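## Task

Move the white radish and the tomato out of the pan and into the bag so they sit completely between the bag's two layers. At the end, every other item, including the white ball, must still be in the pan. The loaded part of the bag must rest on the table. No more than one corner of the bag may lie on an arm's base, no part of the bag may be inside the pan, and none of it may hang beyond the table edge by more than about a finger's width.

## Robot and tools

ROBOT AND FRAMES
There are two arms, left_arm and right_arm, each with six joints and a two-finger gripper. Joint order everywhere (rows and result lists) is waist, shoulder, elbow, wrist pitch, wrist yaw, wrist roll. Stated ranges in rad: waist -2.618 to 3.054, shoulder 0.000 to 3.142, elbow 0.000 to 3.142, wrist pitch -1.571 to 1.571, wrist yaw -1.571 to 1.571, wrist roll -2.094 to 2.094. True ends may differ by up to 0.059 rad.
Scene frame: origin at table-top height, midway between the nominal arm bases; +x points out over the table, +z up, left_arm on the +y side (not tied to image left/right). Calibrated bases: left_arm (-0.019, +0.343, +0.033) m, quat_wxyz (+1.000, 0, 0, -0.008); right_arm (-0.046, -0.254, +0.023) m, quat_wxyz (+1.000, 0, 0, +0.016). Gripper poses, velocities and wrist-camera poses are reported in each arm's own base frame; fixed cameras and the table use the scene frame. The gripper's fingers point along its +z axis and close along its y axis; end_effector_position is the point between the pads, roughly 1 cm behind the tips. Reported hand poses can be off by a few centimetres, more when stretched out.

ROW FORMAT (shared by execute_actions and move)
A row is one flat list of 14 numbers, each in [-1, 1], covering both arms even if one is idle: left_arm's six joint values then its opening, then right_arm's six joint values then its opening. Joint values are offsets, not poses: they add to the arm's Joint targets as they stood when the action (or move) began, never to the previous row. Scale: 1.0 equals 2.224 rad for waist, shoulder and elbow, and 8.485 rad for the three wrist joints. Opening is absolute: +1 fully open, -1 closed. To keep a gripper unchanged, resend its current command (see Tool commands); 0 is a real mid-opening command. Sending 0 for an arm's joints re-commands its current targets.

TOOLS
execute_actions(actions, cameras): actions is a list of actions; each action is a list of up to 15 rows, one per 1/30 s control step; a shorter action repeats its last row to fill 15 steps. An empty list just reports state and images. If any action would push a joint more than 0.059 rad beyond its range (checked from the targets at that action's start) the action is refused for both arms; a malformed or failing first action voids the whole call. cameras: list of names, null or ["all"] for all, [] for none; an unknown name voids the call.
move(target, speed, blend, opening_speed, blocking, cameras): target is one 14-number row or a list of up to 15 rows; every row's joint values are offsets from the same starting Joint targets. All joints move together along planned paths (the gripper traces a curve), at least 0.5 s, and the whole list must fit in 10 s or it stops short. speed: rad/s for the joint with farthest to travel, 0.01 to 12.57, default 0.5; one value or one per target. blend: rad, rounds corners at intermediate targets; default 0 stops at each. opening_speed: rate of the opening command on the -1 to +1 scale per second, at least 0.2; use it to close gently on soft items. blocking=false returns after about 0.5 s while the move continues. Paths do not avoid obstacles or the other arm. The result adds a move: line (done, off_target, moving, held, fault; limits=held if steps were withheld).
wait(seconds 0 to 10, cameras): lets time pass holding last commands; a running move continues. stop(cameras): brakes a running move.
zoom_image(camera, region): closer look at the latest image of one of cam_head_left, cam_head_right, cam_high, cam_low, cam_left_wrist, cam_right_wrist; region [x0, y0, x1, y1] in pixels from the top-left, at most 504 by 504. All images are 896x504.
finished_scene(scene): ends the current scene irreversibly; scene is the number of the scene now running. Call it only once the goal holds with the robot hands-off.

READING RESULTS
Joint positions and Joint velocities list each arm's joints (rad, rad/s) then the pad gap (m, m/s; 0.094 when fully open). Joint targets are the base for your next offsets. Tool commands show current gripper commands. grip_measured is the opening on the command scale; it reads slightly wide when empty and does not flag first contact, so judge grasps from images and finger gap. Joint torques follow joint order; the first three wrap at ±28 N m. joint sent to its limit means a joint hit its end. joint command not followed means the clearance check altered targets. MOTOR HOT warns of heating; OVER-TEMPERATURE FAULT folds and disables that arm.
Per step, each joint's target can lead its measured angle by at most 0.339 rad (big joints) or 2.2 rad (wrist), and targets that would move a gripper over 200 mm are scaled back, so large moves may need several actions.

CAUTIONS
Never let anything fall or be left off the table; that fails the task. Avoid fast impacts, hard presses on fixed or heavy things, and any contact between the two arms, including one gripper closing on the other's fingers. Release only stationary objects, by commanding an opening clearly above grip_measured. Close slowly on items that can squash. After an arm is blocked, command its targets back past its measured positions so it stops pushing. Avoid long holds at full stretch or pushing into unreachable poses, which heat motors. Loose objects may occasionally get nudged by outside disturbances.

Each tool is called after "Request:" by a JSON object that holds its "name" and its "arguments".

## Session

Request:
{"name": "execute_actions", "arguments": {"actions": []}}

Scene clock: 0.00 s.
left_arm: end_effector_position=(+0.4024, -0.0004, +0.0967) grip_measured=+1.000 end_effector_quat_wxyz=(+0.587, -0.029, +0.806, +0.069) | right_arm: end_effector_position=(+0.3916, -0.0332, +0.0721) grip_measured=+1.000 end_effector_quat_wxyz=(+0.525, +0.060, +0.848, -0.037)
Joint positions: left_arm=[-0.108 1.582 0.391 0.875 -0.249 0.001 0.094] | right_arm=[-0.048 1.537 0.415 0.659 0.083 0.041 0.094]
Joint velocities: within noise
Joint torques (N m): no reading
Heat: left arm: 25 °C; right arm: 28 °C.
Joint targets: left_arm=[-0.108 1.579 0.395 0.869 -0.249 0.001] | right_arm=[-0.048 1.527 0.425 0.672 0.084 0.041]
Tool commands: left_gripper/opening=+1.0 right_gripper/opening=+1.0

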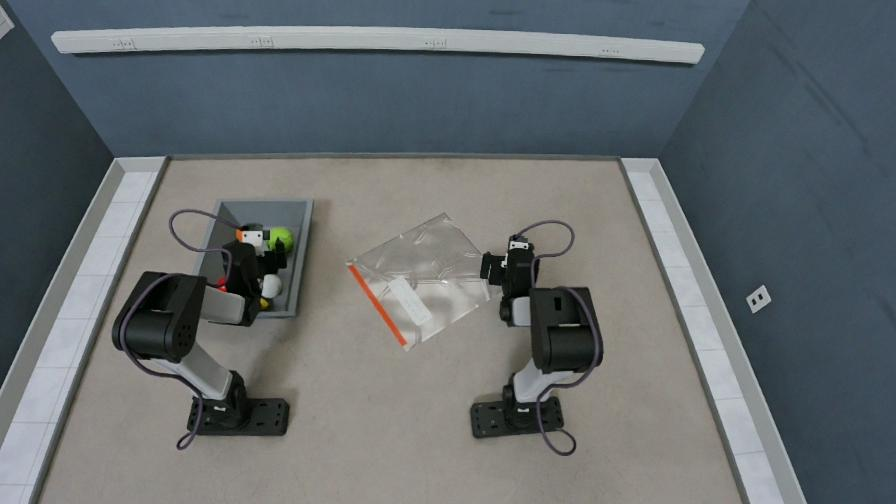

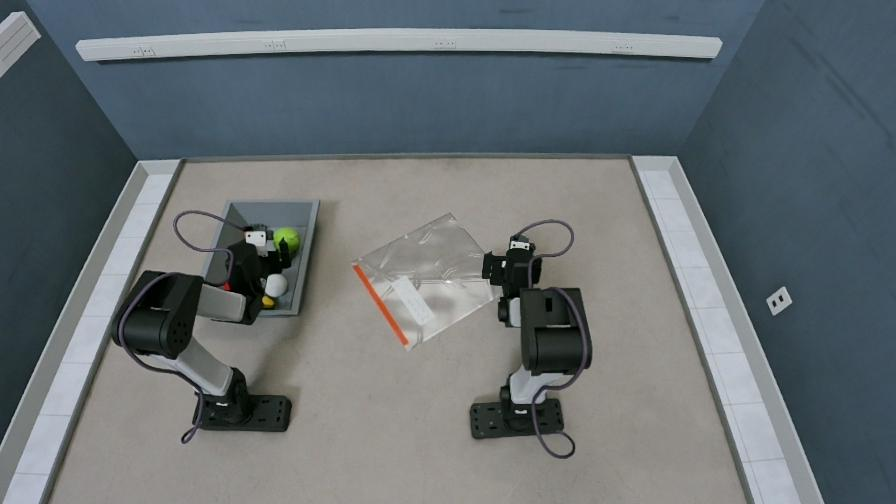

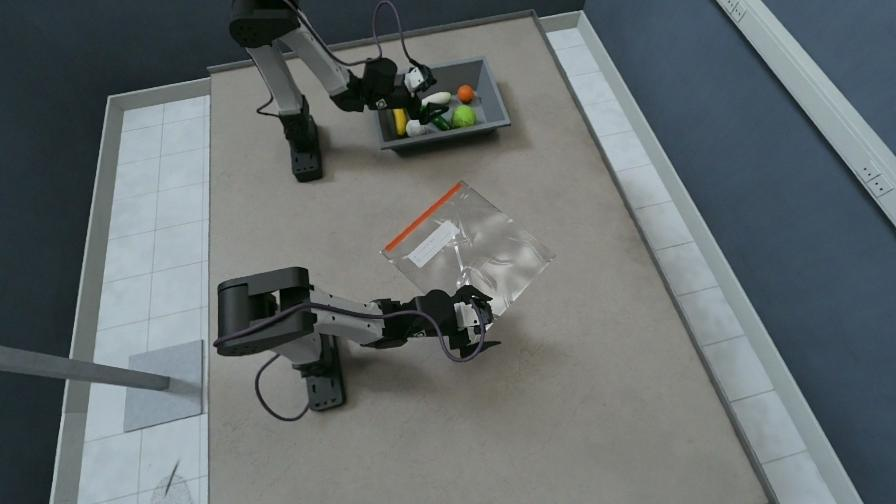

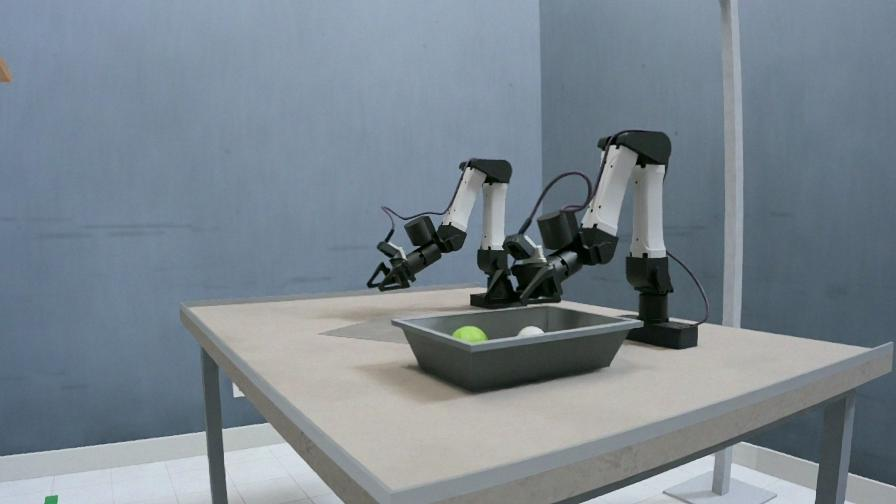

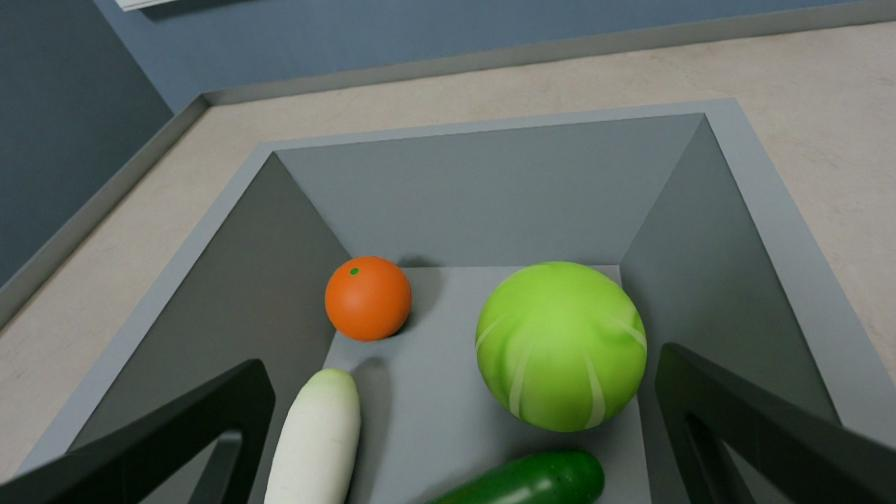

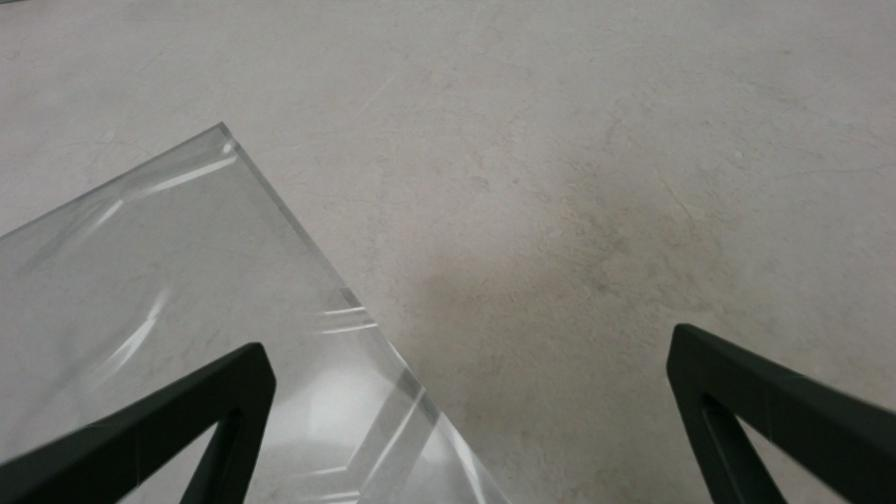

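Request:
{"name": "zoom_image", "arguments": {"camera": "cam_head_left", "region": [180, 180, 330, 330]}}

Request:
{"name": "zoom_image", "arguments": {"camera": "cam_high", "region": [360, 40, 520, 160]}}

Request:
{"name": "zoom_image", "arguments": {"camera": "cam_head_left", "region": [340, 200, 500, 360]}}

Request:
{"name": "zoom_image", "arguments": {"camera": "cam_high", "region": [360, 160, 580, 330]}}

Scaled by 3.360 from the camera's 896x504 image, which has a finer 1280x720 frame.

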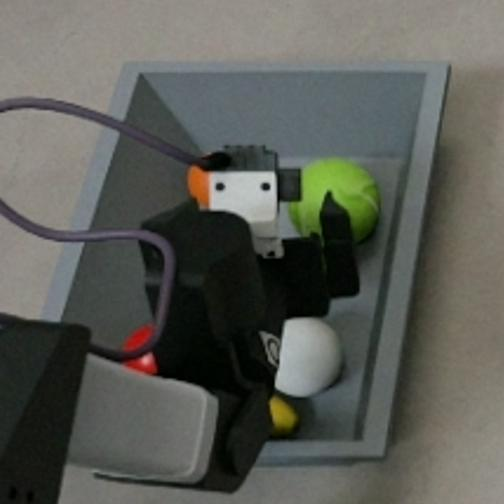

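Scaled by 3.150 from the camera's 896x504 image, which has a finer 1280x720 frame.

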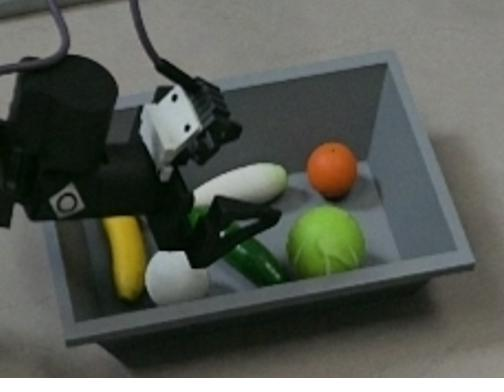

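Scaled by 3.150 from the camera's 896x504 image, which has a finer 1280x720 frame.

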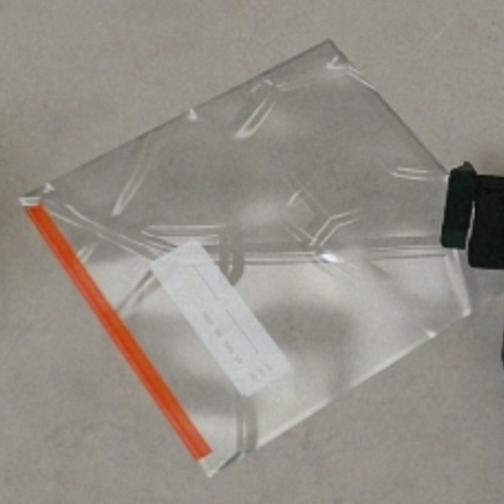

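Scaled by 2.291 from the camera's 896x504 image, which has a finer 1280x720 frame.

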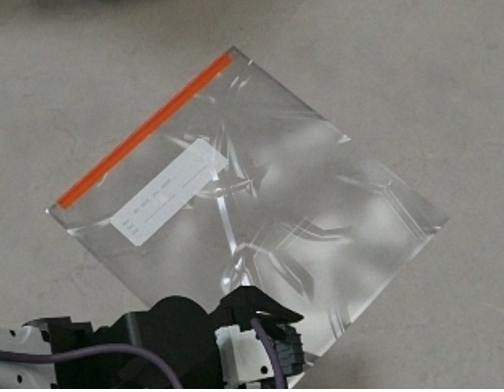

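Request:
{"name": "move", "arguments": {"target": [[0,-0.17,0,0,0,0,1,0,-0.1,0,0,0,0,1],[-0.26,-0.458,0.035,-0.1844,0.0293,0,1,0,-0.1,0,0,0,0,1]], "speed": 1.0, "blend": 0.1}}

Scene clock: 7.10 s.
left_arm: end_effector_position=(+0.1735, -0.1366, +0.1086) grip_measured=+1.000 end_effector_quat_wxyz=(+0.358, +0.306, +0.874, -0.119) | right_arm: end_effector_position=(+0.3921, -0.0332, +0.1520) grip_measured=+1.000 end_effector_quat_wxyz=(+0.613, +0.061, +0.787, -0.035)
Joint positions: left_arm=[-0.68 0.566 0.449 -0.68 -0.016 0.001 0.094] | right_arm=[-0.048 1.325 0.415 0.661 0.083 0.041 0.094]
Joint velocities: within noise
Joint torques (N m): left_arm=[-0.28 0.05 10.7 1.8 0.15 -0.05] | right_arm=[0.02 -5.94 7.38 1.97 -0.01 0.04]
Heat: left arm: 28 °C; right arm: 28 °C.
Joint targets: left_arm=[-0.686 0.560 0.473 -0.696 0.000 0.001] | right_arm=[-0.048 1.305 0.425 0.672 0.084 0.041]
move: done

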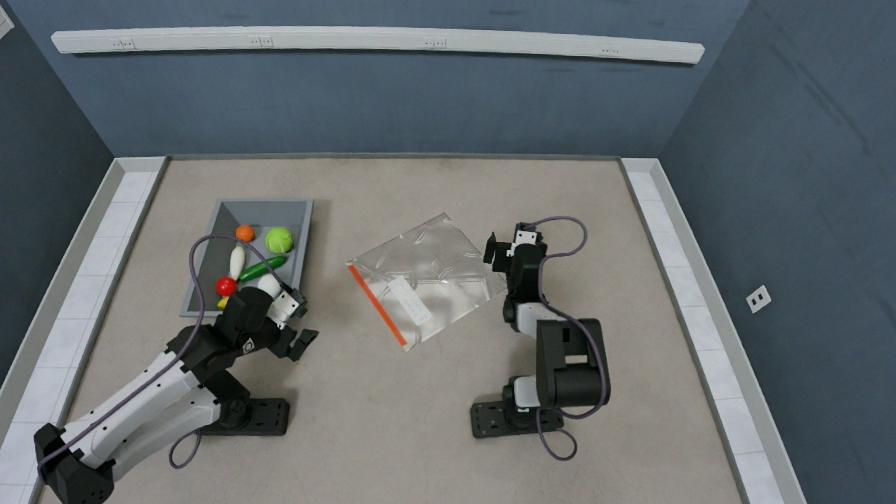

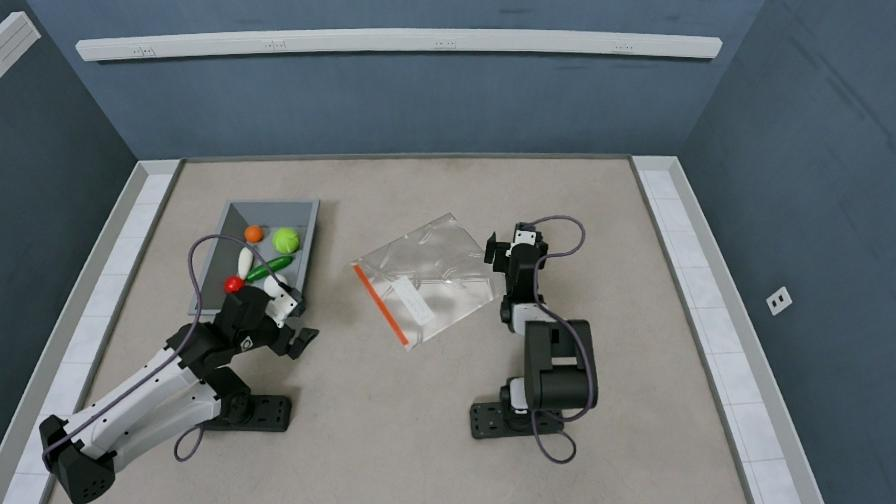

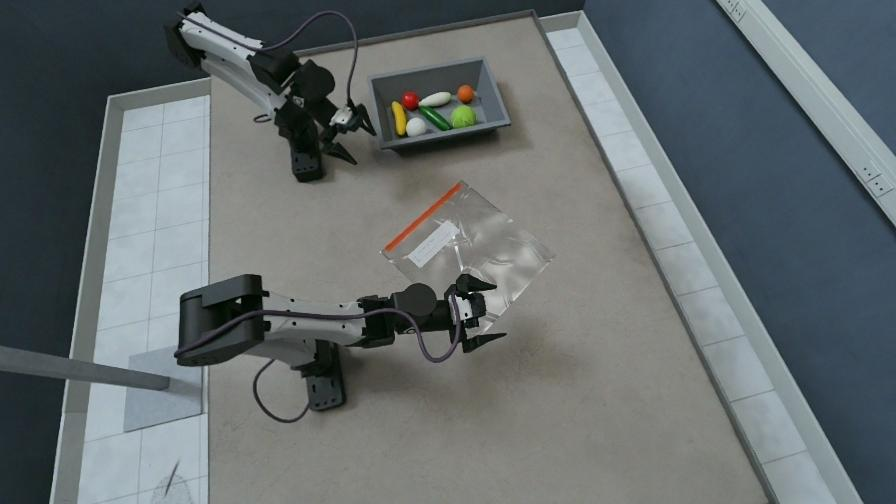

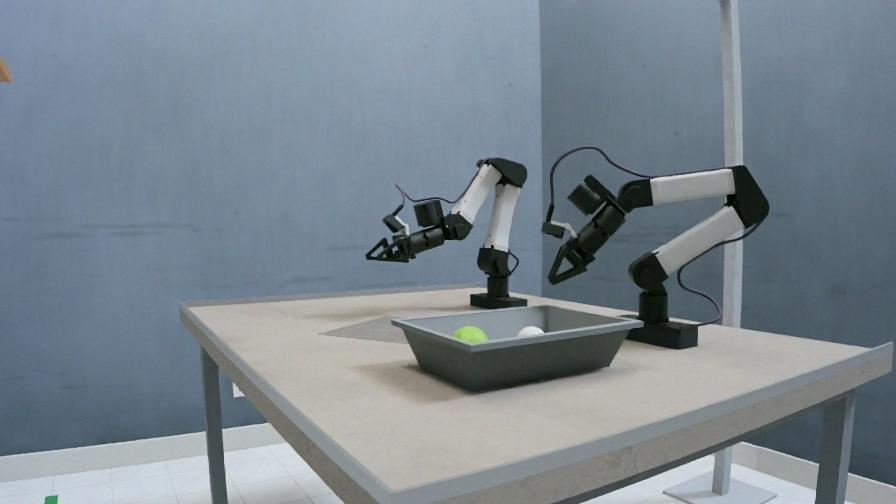

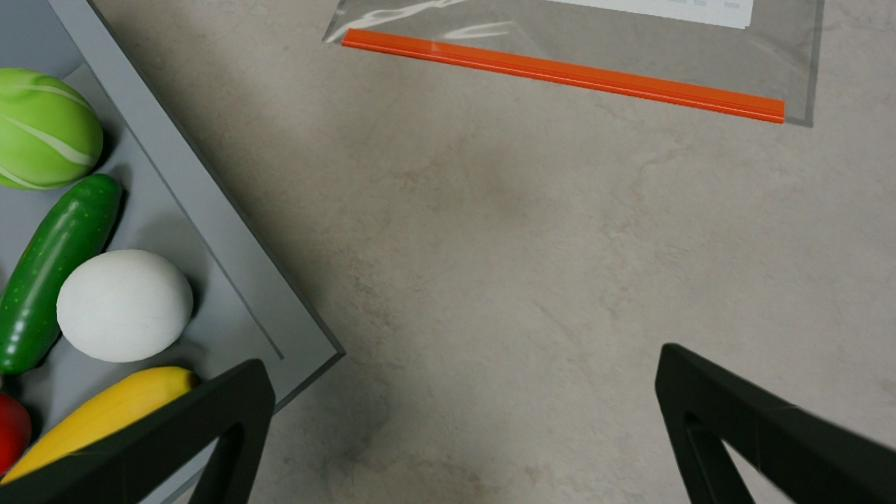

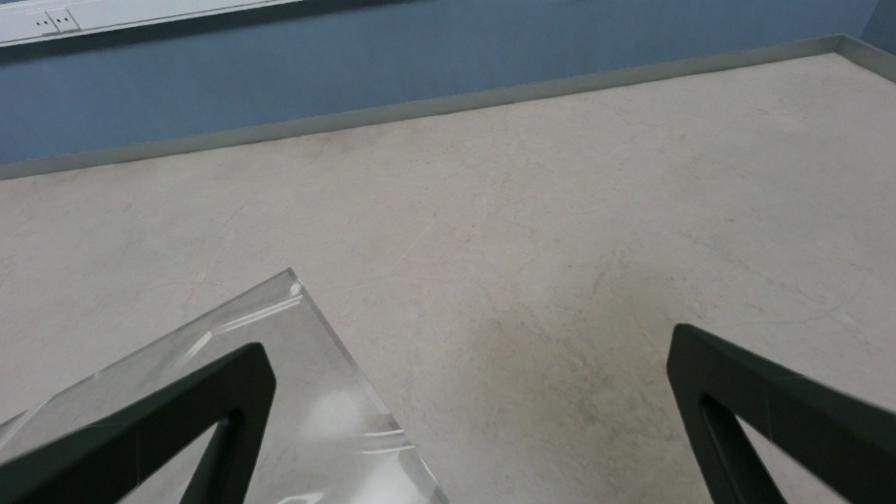

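Request:
{"name": "zoom_image", "arguments": {"camera": "cam_left_wrist", "region": [310, 0, 560, 140]}}

Request:
{"name": "zoom_image", "arguments": {"camera": "cam_left_wrist", "region": [590, 0, 840, 140]}}

Scaled by 2.016 from the camera's 896x504 image, which has a finer 1280x720 frame.

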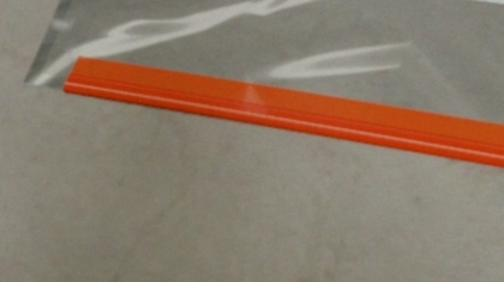

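Scaled by 2.016 from the camera's 896x504 image, which has a finer 1280x720 frame.

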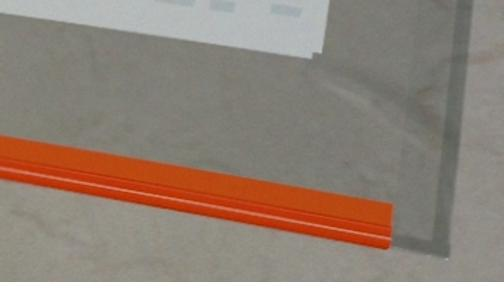

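Request:
{"name": "move", "arguments": {"target": [-0.0333,0.325,-0.1003,0.1213,0.013,0,1,0,0,0,0,0,0,1], "speed": 0.8, "cameras": ["cam_left_wrist","cam_head_left"]}}

Scene clock: 10.60 s.
left_arm: end_effector_position=(+0.2178, -0.2268, +0.0324) grip_measured=+1.000 end_effector_quat_wxyz=(+0.381, +0.351, +0.832, -0.196) | right_arm: end_effector_position=(+0.3921, -0.0332, +0.1520) grip_measured=+1.000 end_effector_quat_wxyz=(+0.613, +0.061, +0.787, -0.035)
Joint positions: left_arm=[-0.753 1.275 0.259 0.327 0.094 0.001 0.094] | right_arm=[-0.048 1.325 0.415 0.661 0.083 0.041 0.094]
Joint velocities: within noise
Joint torques (N m): left_arm=[-0.31 -2.48 5.74 2.17 0.18 -0.05] | right_arm=[0.03 -5.94 7.41 1.98 -0.01 0.04]
Heat: left arm: 28 °C; right arm: 29 °C.
Joint targets: left_arm=[-0.760 1.283 0.250 0.333 0.110 0.001] | right_arm=[-0.048 1.305 0.425 0.672 0.084 0.041]
move: done
Images, in order (width x height): cam_head_left 896x504, cam_left_wrist 896x504.

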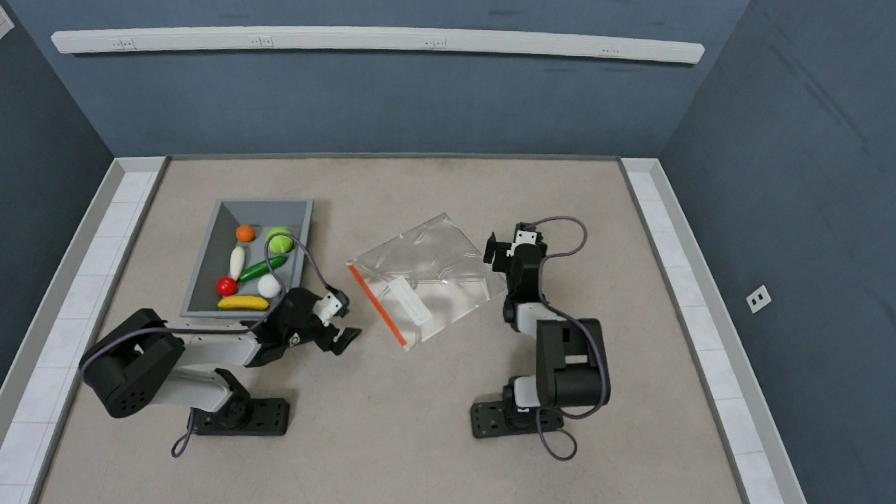

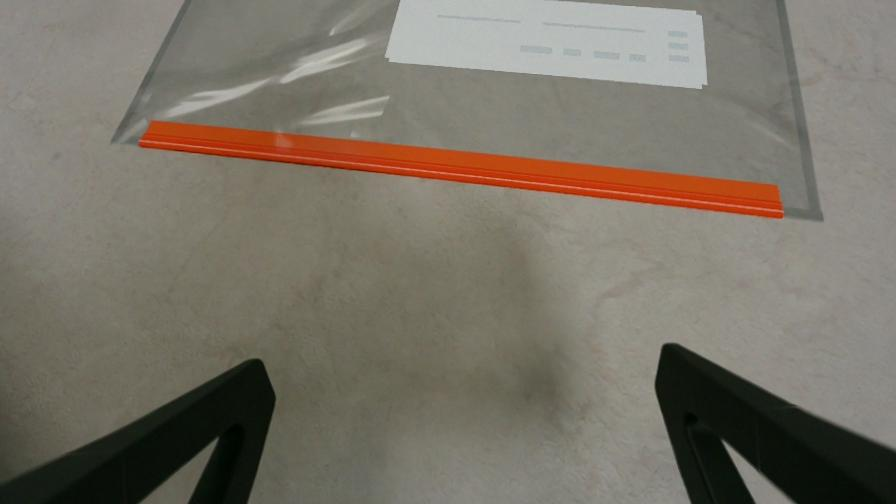

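Request:
{"name": "zoom_image", "arguments": {"camera": "cam_left_wrist", "region": [100, 80, 480, 240]}}

Request:
{"name": "zoom_image", "arguments": {"camera": "cam_left_wrist", "region": [460, 80, 840, 240]}}

Scaled by 1.326 from the camera's 896x504 image, which has a finer 1280x720 frame.

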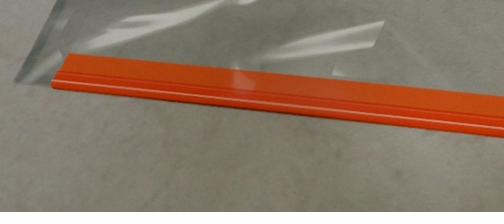

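Scaled by 1.326 from the camera's 896x504 image, which has a finer 1280x720 frame.

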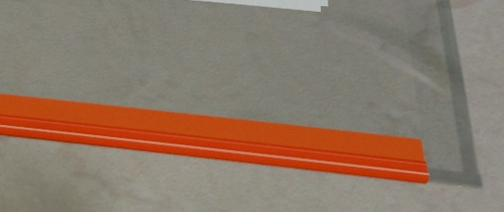

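Request:
{"name": "move", "arguments": {"target": [0.0333,-0.325,0.1003,-0.1213,-0.013,0,1,0.3615,0.1803,0.3165,-0.1349,-0.0039,-0.0048,0.2], "speed": 0.8, "cameras": ["cam_left_wrist","cam_right_wrist","cam_head_left","cam_high"]}}

Scene clock: 15.77 s.
left_arm: end_effector_position=(+0.1685, -0.1435, +0.1104) grip_measured=+1.000 end_effector_quat_wxyz=(+0.355, +0.317, +0.869, -0.136) | right_arm: end_effector_position=(+0.3040, +0.2734, +0.0720) grip_measured=+0.201 end_effector_quat_wxyz=(+0.242, -0.348, +0.903, +0.068)
Joint positions: left_arm=[-0.693 0.564 0.452 -0.68 0.016 0.001 0.094] | right_arm=[0.756 1.692 1.1 -0.473 0.056 0.007 0.056]
Joint velocities: within noise
Joint torques (N m): left_arm=[0.76 0.16 10.35 1.82 -0.13 -0.06] | right_arm=[0.03 -6.26 9.36 1.14 -0.05 -0.02]
Heat: left arm: 29 °C; right arm: 29 °C.
Joint targets: left_arm=[-0.686 0.560 0.473 -0.696 0.000 0.001] | right_arm=[0.756 1.706 1.129 -0.472 0.051 0.000]
move: done
Images, in order (width x height): cam_head_left 896x504, cam_high 896x504, cam_left_wrist 896x504, cam_right_wrist 896x504.

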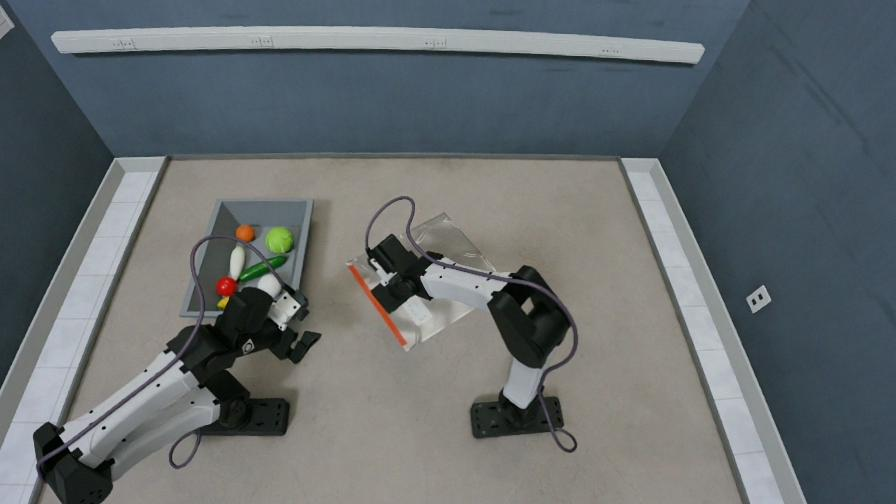

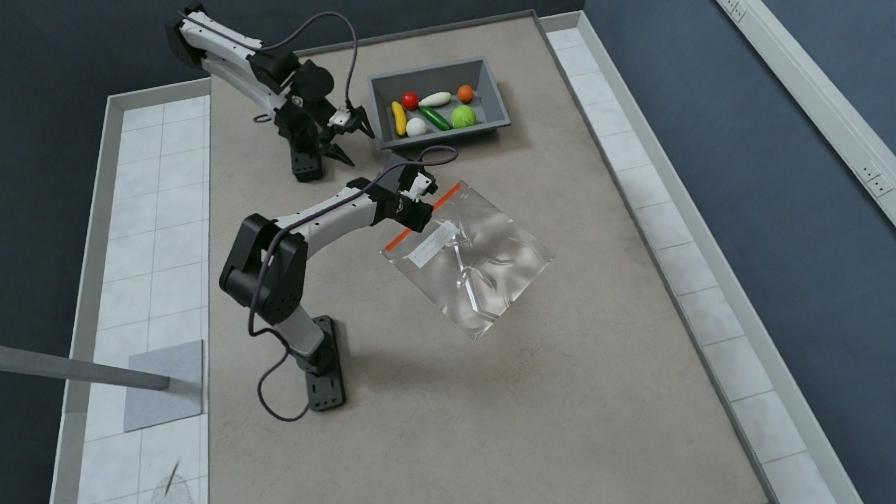

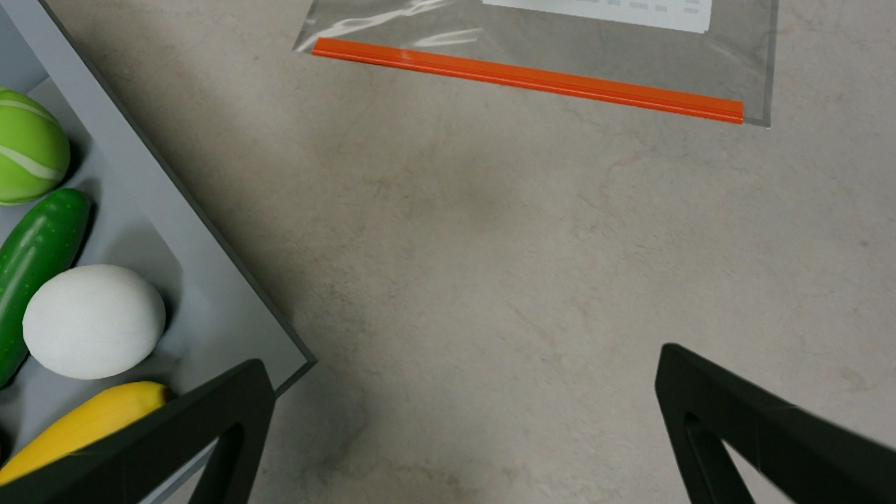

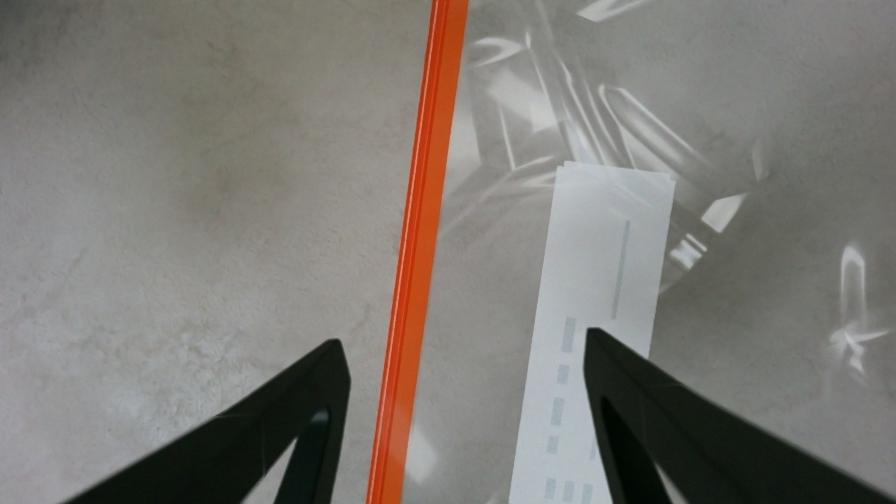

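Request:
{"name": "move", "arguments": {"target": [0,0,0,0,0,0,1,0.0679,0.0094,-0.0877,0.027,0.0164,0.0375,0.0], "speed": 0.6, "cameras": ["cam_left_wrist","cam_right_wrist"]}}

Scene clock: 18.77 s.
left_arm: end_effector_position=(+0.1685, -0.1433, +0.1103) grip_measured=+1.000 end_effector_quat_wxyz=(+0.354, +0.317, +0.869, -0.135) | right_arm: end_effector_position=(+0.2710, +0.2938, +0.0336) grip_measured=+0.001 end_effector_quat_wxyz=(+0.263, -0.258, +0.926, +0.078)
Joint positions: left_arm=[-0.693 0.564 0.452 -0.68 0.015 0.001 0.094] | right_arm=[0.903 1.716 0.936 -0.261 0.178 0.311 0.047]
Joint velocities: within noise
Joint torques (N m): left_arm=[0.77 0.13 10.36 1.82 -0.13 -0.06] | right_arm=[0.44 -6.37 5.94 1.35 0.2 0.16]
Heat: left arm: 29 °C; right arm: 29 °C.
Joint targets: left_arm=[-0.686 0.560 0.473 -0.696 0.000 0.001] | right_arm=[0.907 1.727 0.934 -0.243 0.190 0.318]
move: done
Images, in order (width x height): cam_left_wrist 896x504, cam_right_wrist 896x504.

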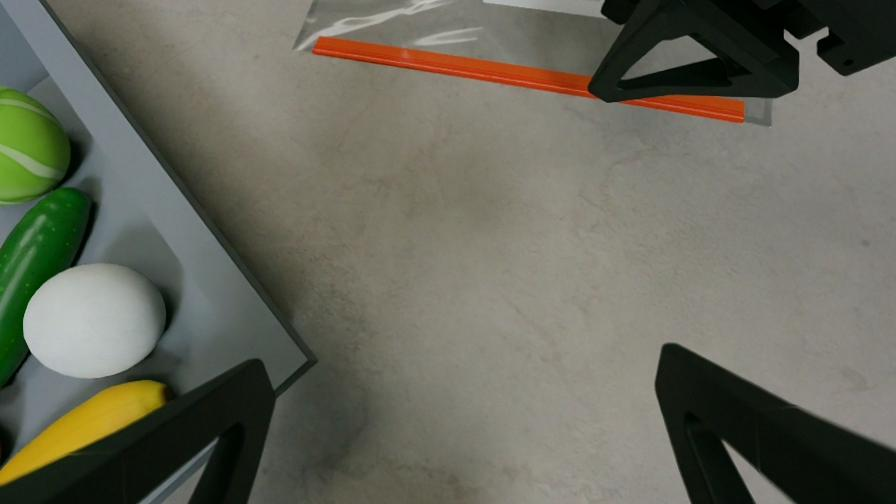

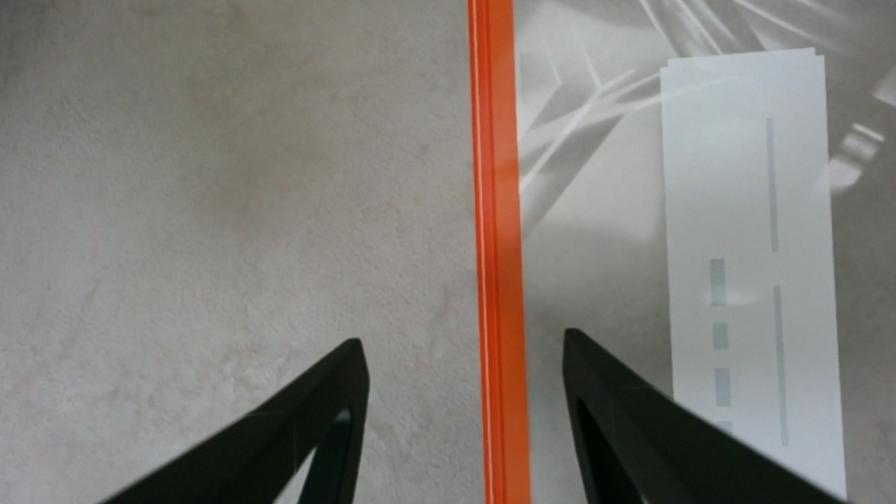

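Request:
{"name": "move", "arguments": {"target": [0,0,0,0,0,0,1,-0.0256,0.0459,-0.0405,0.0216,-0.0059,-0.0104,0.0], "speed": 0.2, "cameras": ["cam_left_wrist","cam_right_wrist"]}}

Scene clock: 20.77 s.
left_arm: end_effector_position=(+0.1685, -0.1433, +0.1103) grip_measured=+1.000 end_effector_quat_wxyz=(+0.354, +0.317, +0.869, -0.135) | right_arm: end_effector_position=(+0.2828, +0.2851, -0.0048) grip_measured=+0.001 end_effector_quat_wxyz=(+0.270, -0.273, +0.920, +0.076)
Joint positions: left_arm=[-0.693 0.564 0.452 -0.68 0.015 0.001 0.094] | right_arm=[0.857 1.807 0.853 -0.068 0.157 0.237 0.047]
Joint velocities: within noise
Joint torques (N m): left_arm=[0.7 0.17 10.33 1.81 -0.13 -0.05] | right_arm=[-0.62 -5.7 4.77 1.3 -0.09 0.02]
Heat: left arm: 29 °C; right arm: 29 °C.
Joint targets: left_arm=[-0.686 0.560 0.473 -0.696 0.000 0.001] | right_arm=[0.851 1.828 0.844 -0.060 0.140 0.230]
move: done
Images, in order (width x height): cam_left_wrist 896x504, cam_right_wrist 896x504.

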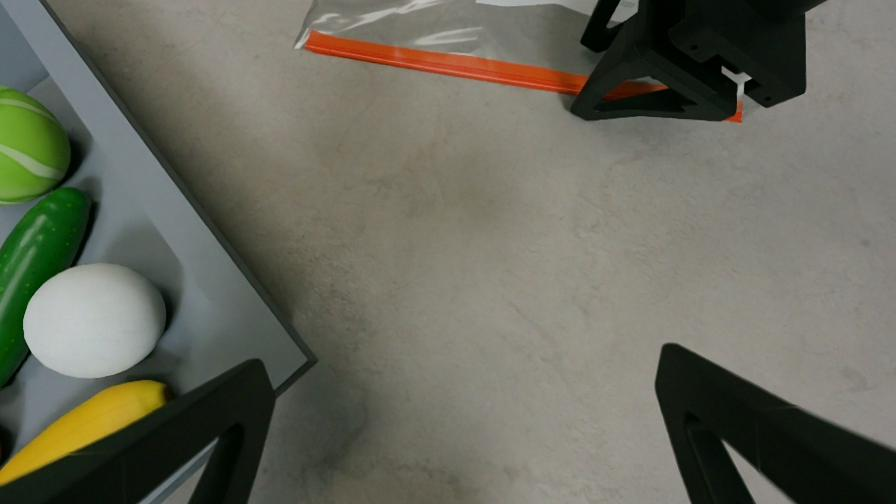

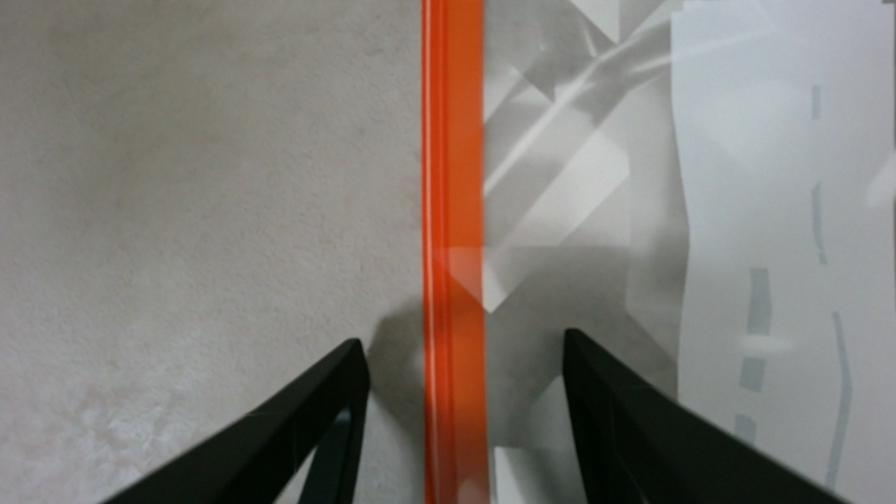

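Request:
{"name": "move", "arguments": {"target": [0,0,0,0,0,0,1,0,0,0,0,0,0,-0.75], "opening_speed": 0.6, "cameras": ["cam_left_wrist","cam_right_wrist"]}}

Request:
{"name": "zoom_image", "arguments": {"camera": "cam_left_wrist", "region": [500, 0, 800, 150]}}

Scene clock: 22.50 s.
left_arm: end_effector_position=(+0.1685, -0.1433, +0.1103) grip_measured=+1.000 end_effector_quat_wxyz=(+0.355, +0.317, +0.869, -0.135) | right_arm: end_effector_position=(+0.2837, +0.2850, -0.0047) grip_measured=-0.749 end_effector_quat_wxyz=(+0.271, -0.272, +0.920, +0.076)
Joint positions: left_arm=[-0.693 0.564 0.452 -0.68 0.015 0.001 0.094] | right_arm=[0.855 1.808 0.853 -0.065 0.157 0.236 0.012]
Joint velocities: within noise
Joint torques (N m): left_arm=[0.77 0.16 10.39 1.81 -0.13 -0.05] | right_arm=[-0.43 -5.76 4.75 1.26 -0.11 -0.01]
Heat: left arm: 29 °C; right arm: 29 °C.
Joint targets: left_arm=[-0.686 0.560 0.473 -0.696 0.000 0.001] | right_arm=[0.850 1.829 0.844 -0.060 0.140 0.230]
move: done
Images, in order (width x height): cam_left_wrist 896x504, cam_right_wrist 896x504.

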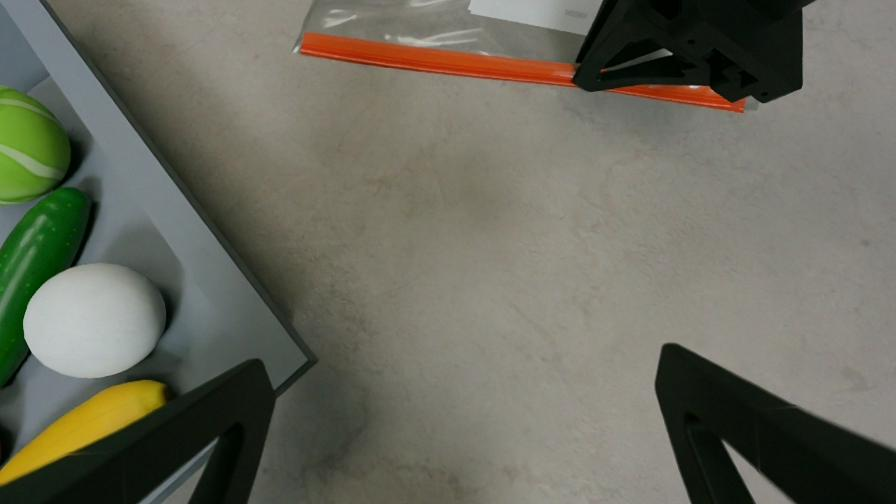

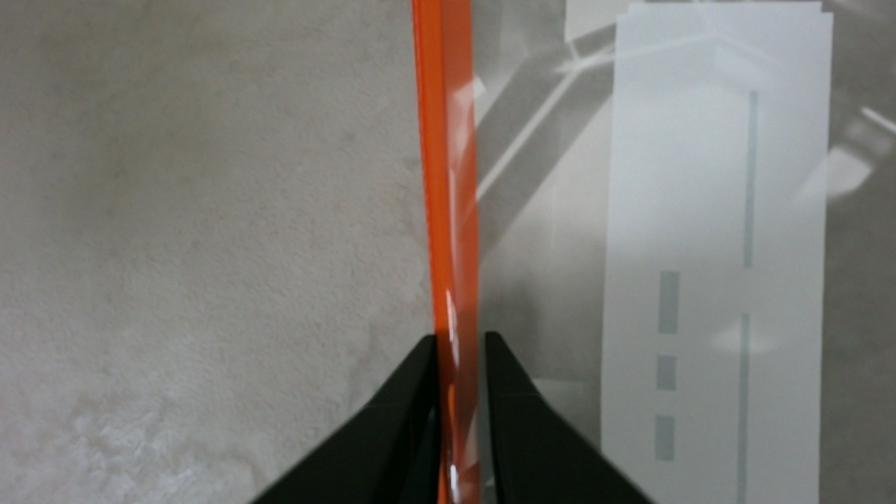

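Scaled by 1.680 from the camera's 896x504 image, which has a finer 1280x720 frame.

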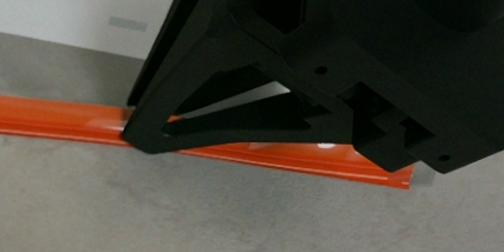

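Request:
{"name": "move", "arguments": {"target": [0,0,0,0,0,0,1,0,0,0,0,0,0,-1], "opening_speed": 0.4, "cameras": ["cam_left_wrist","cam_right_wrist"]}}

Request:
{"name": "zoom_image", "arguments": {"camera": "cam_left_wrist", "region": [500, 0, 800, 150]}}

Scene clock: 23.57 s.
left_arm: end_effector_position=(+0.1685, -0.1433, +0.1103) grip_measured=+1.000 end_effector_quat_wxyz=(+0.355, +0.317, +0.869, -0.135) | right_arm: end_effector_position=(+0.2833, +0.2861, -0.0046) grip_measured=-0.988 end_effector_quat_wxyz=(+0.271, -0.273, +0.920, +0.079)
Joint positions: left_arm=[-0.693 0.564 0.452 -0.68 0.015 0.001 0.094] | right_arm=[0.855 1.808 0.853 -0.062 0.151 0.236 0.001]
Joint velocities: within noise
Joint torques (N m): left_arm=[0.73 0.2 10.37 1.82 -0.12 -0.05] | right_arm=[-0.44 -5.76 4.77 1.23 -0.06 -0.01]
Heat: left arm: 29 °C; right arm: 29 °C.
Joint targets: left_arm=[-0.686 0.560 0.473 -0.696 0.000 0.001] | right_arm=[0.850 1.829 0.844 -0.060 0.140 0.230]
move: done
Images, in order (width x height): cam_left_wrist 896x504, cam_right_wrist 896x504.

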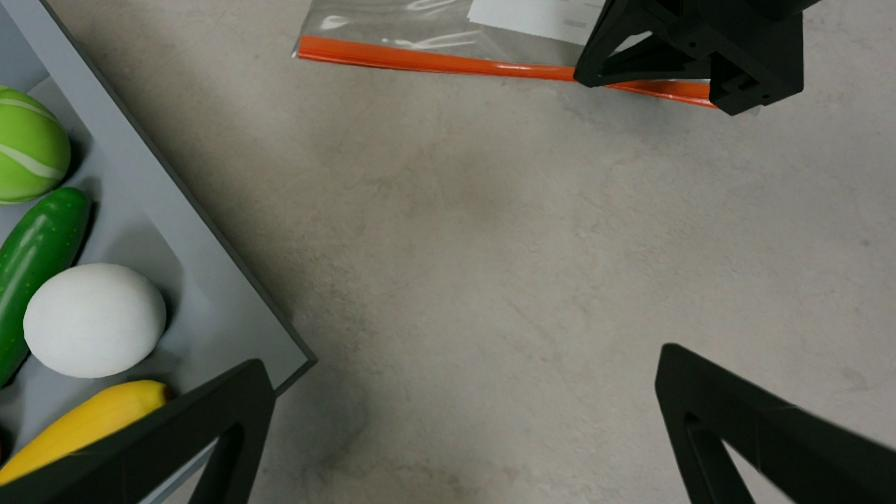

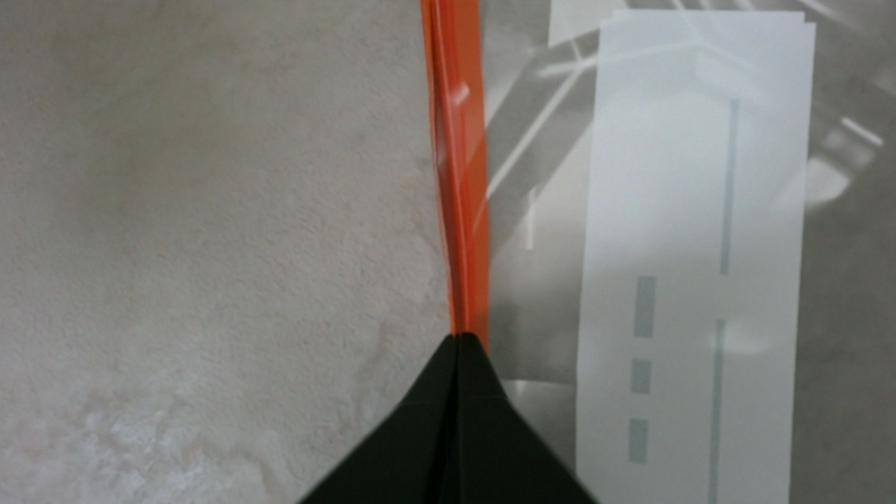

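Scaled by 1.680 from the camera's 896x504 image, which has a finer 1280x720 frame.

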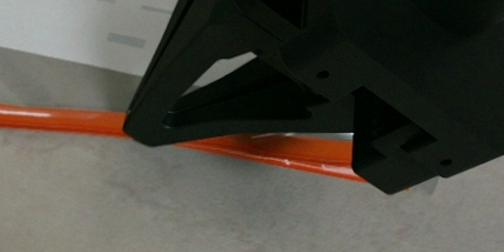

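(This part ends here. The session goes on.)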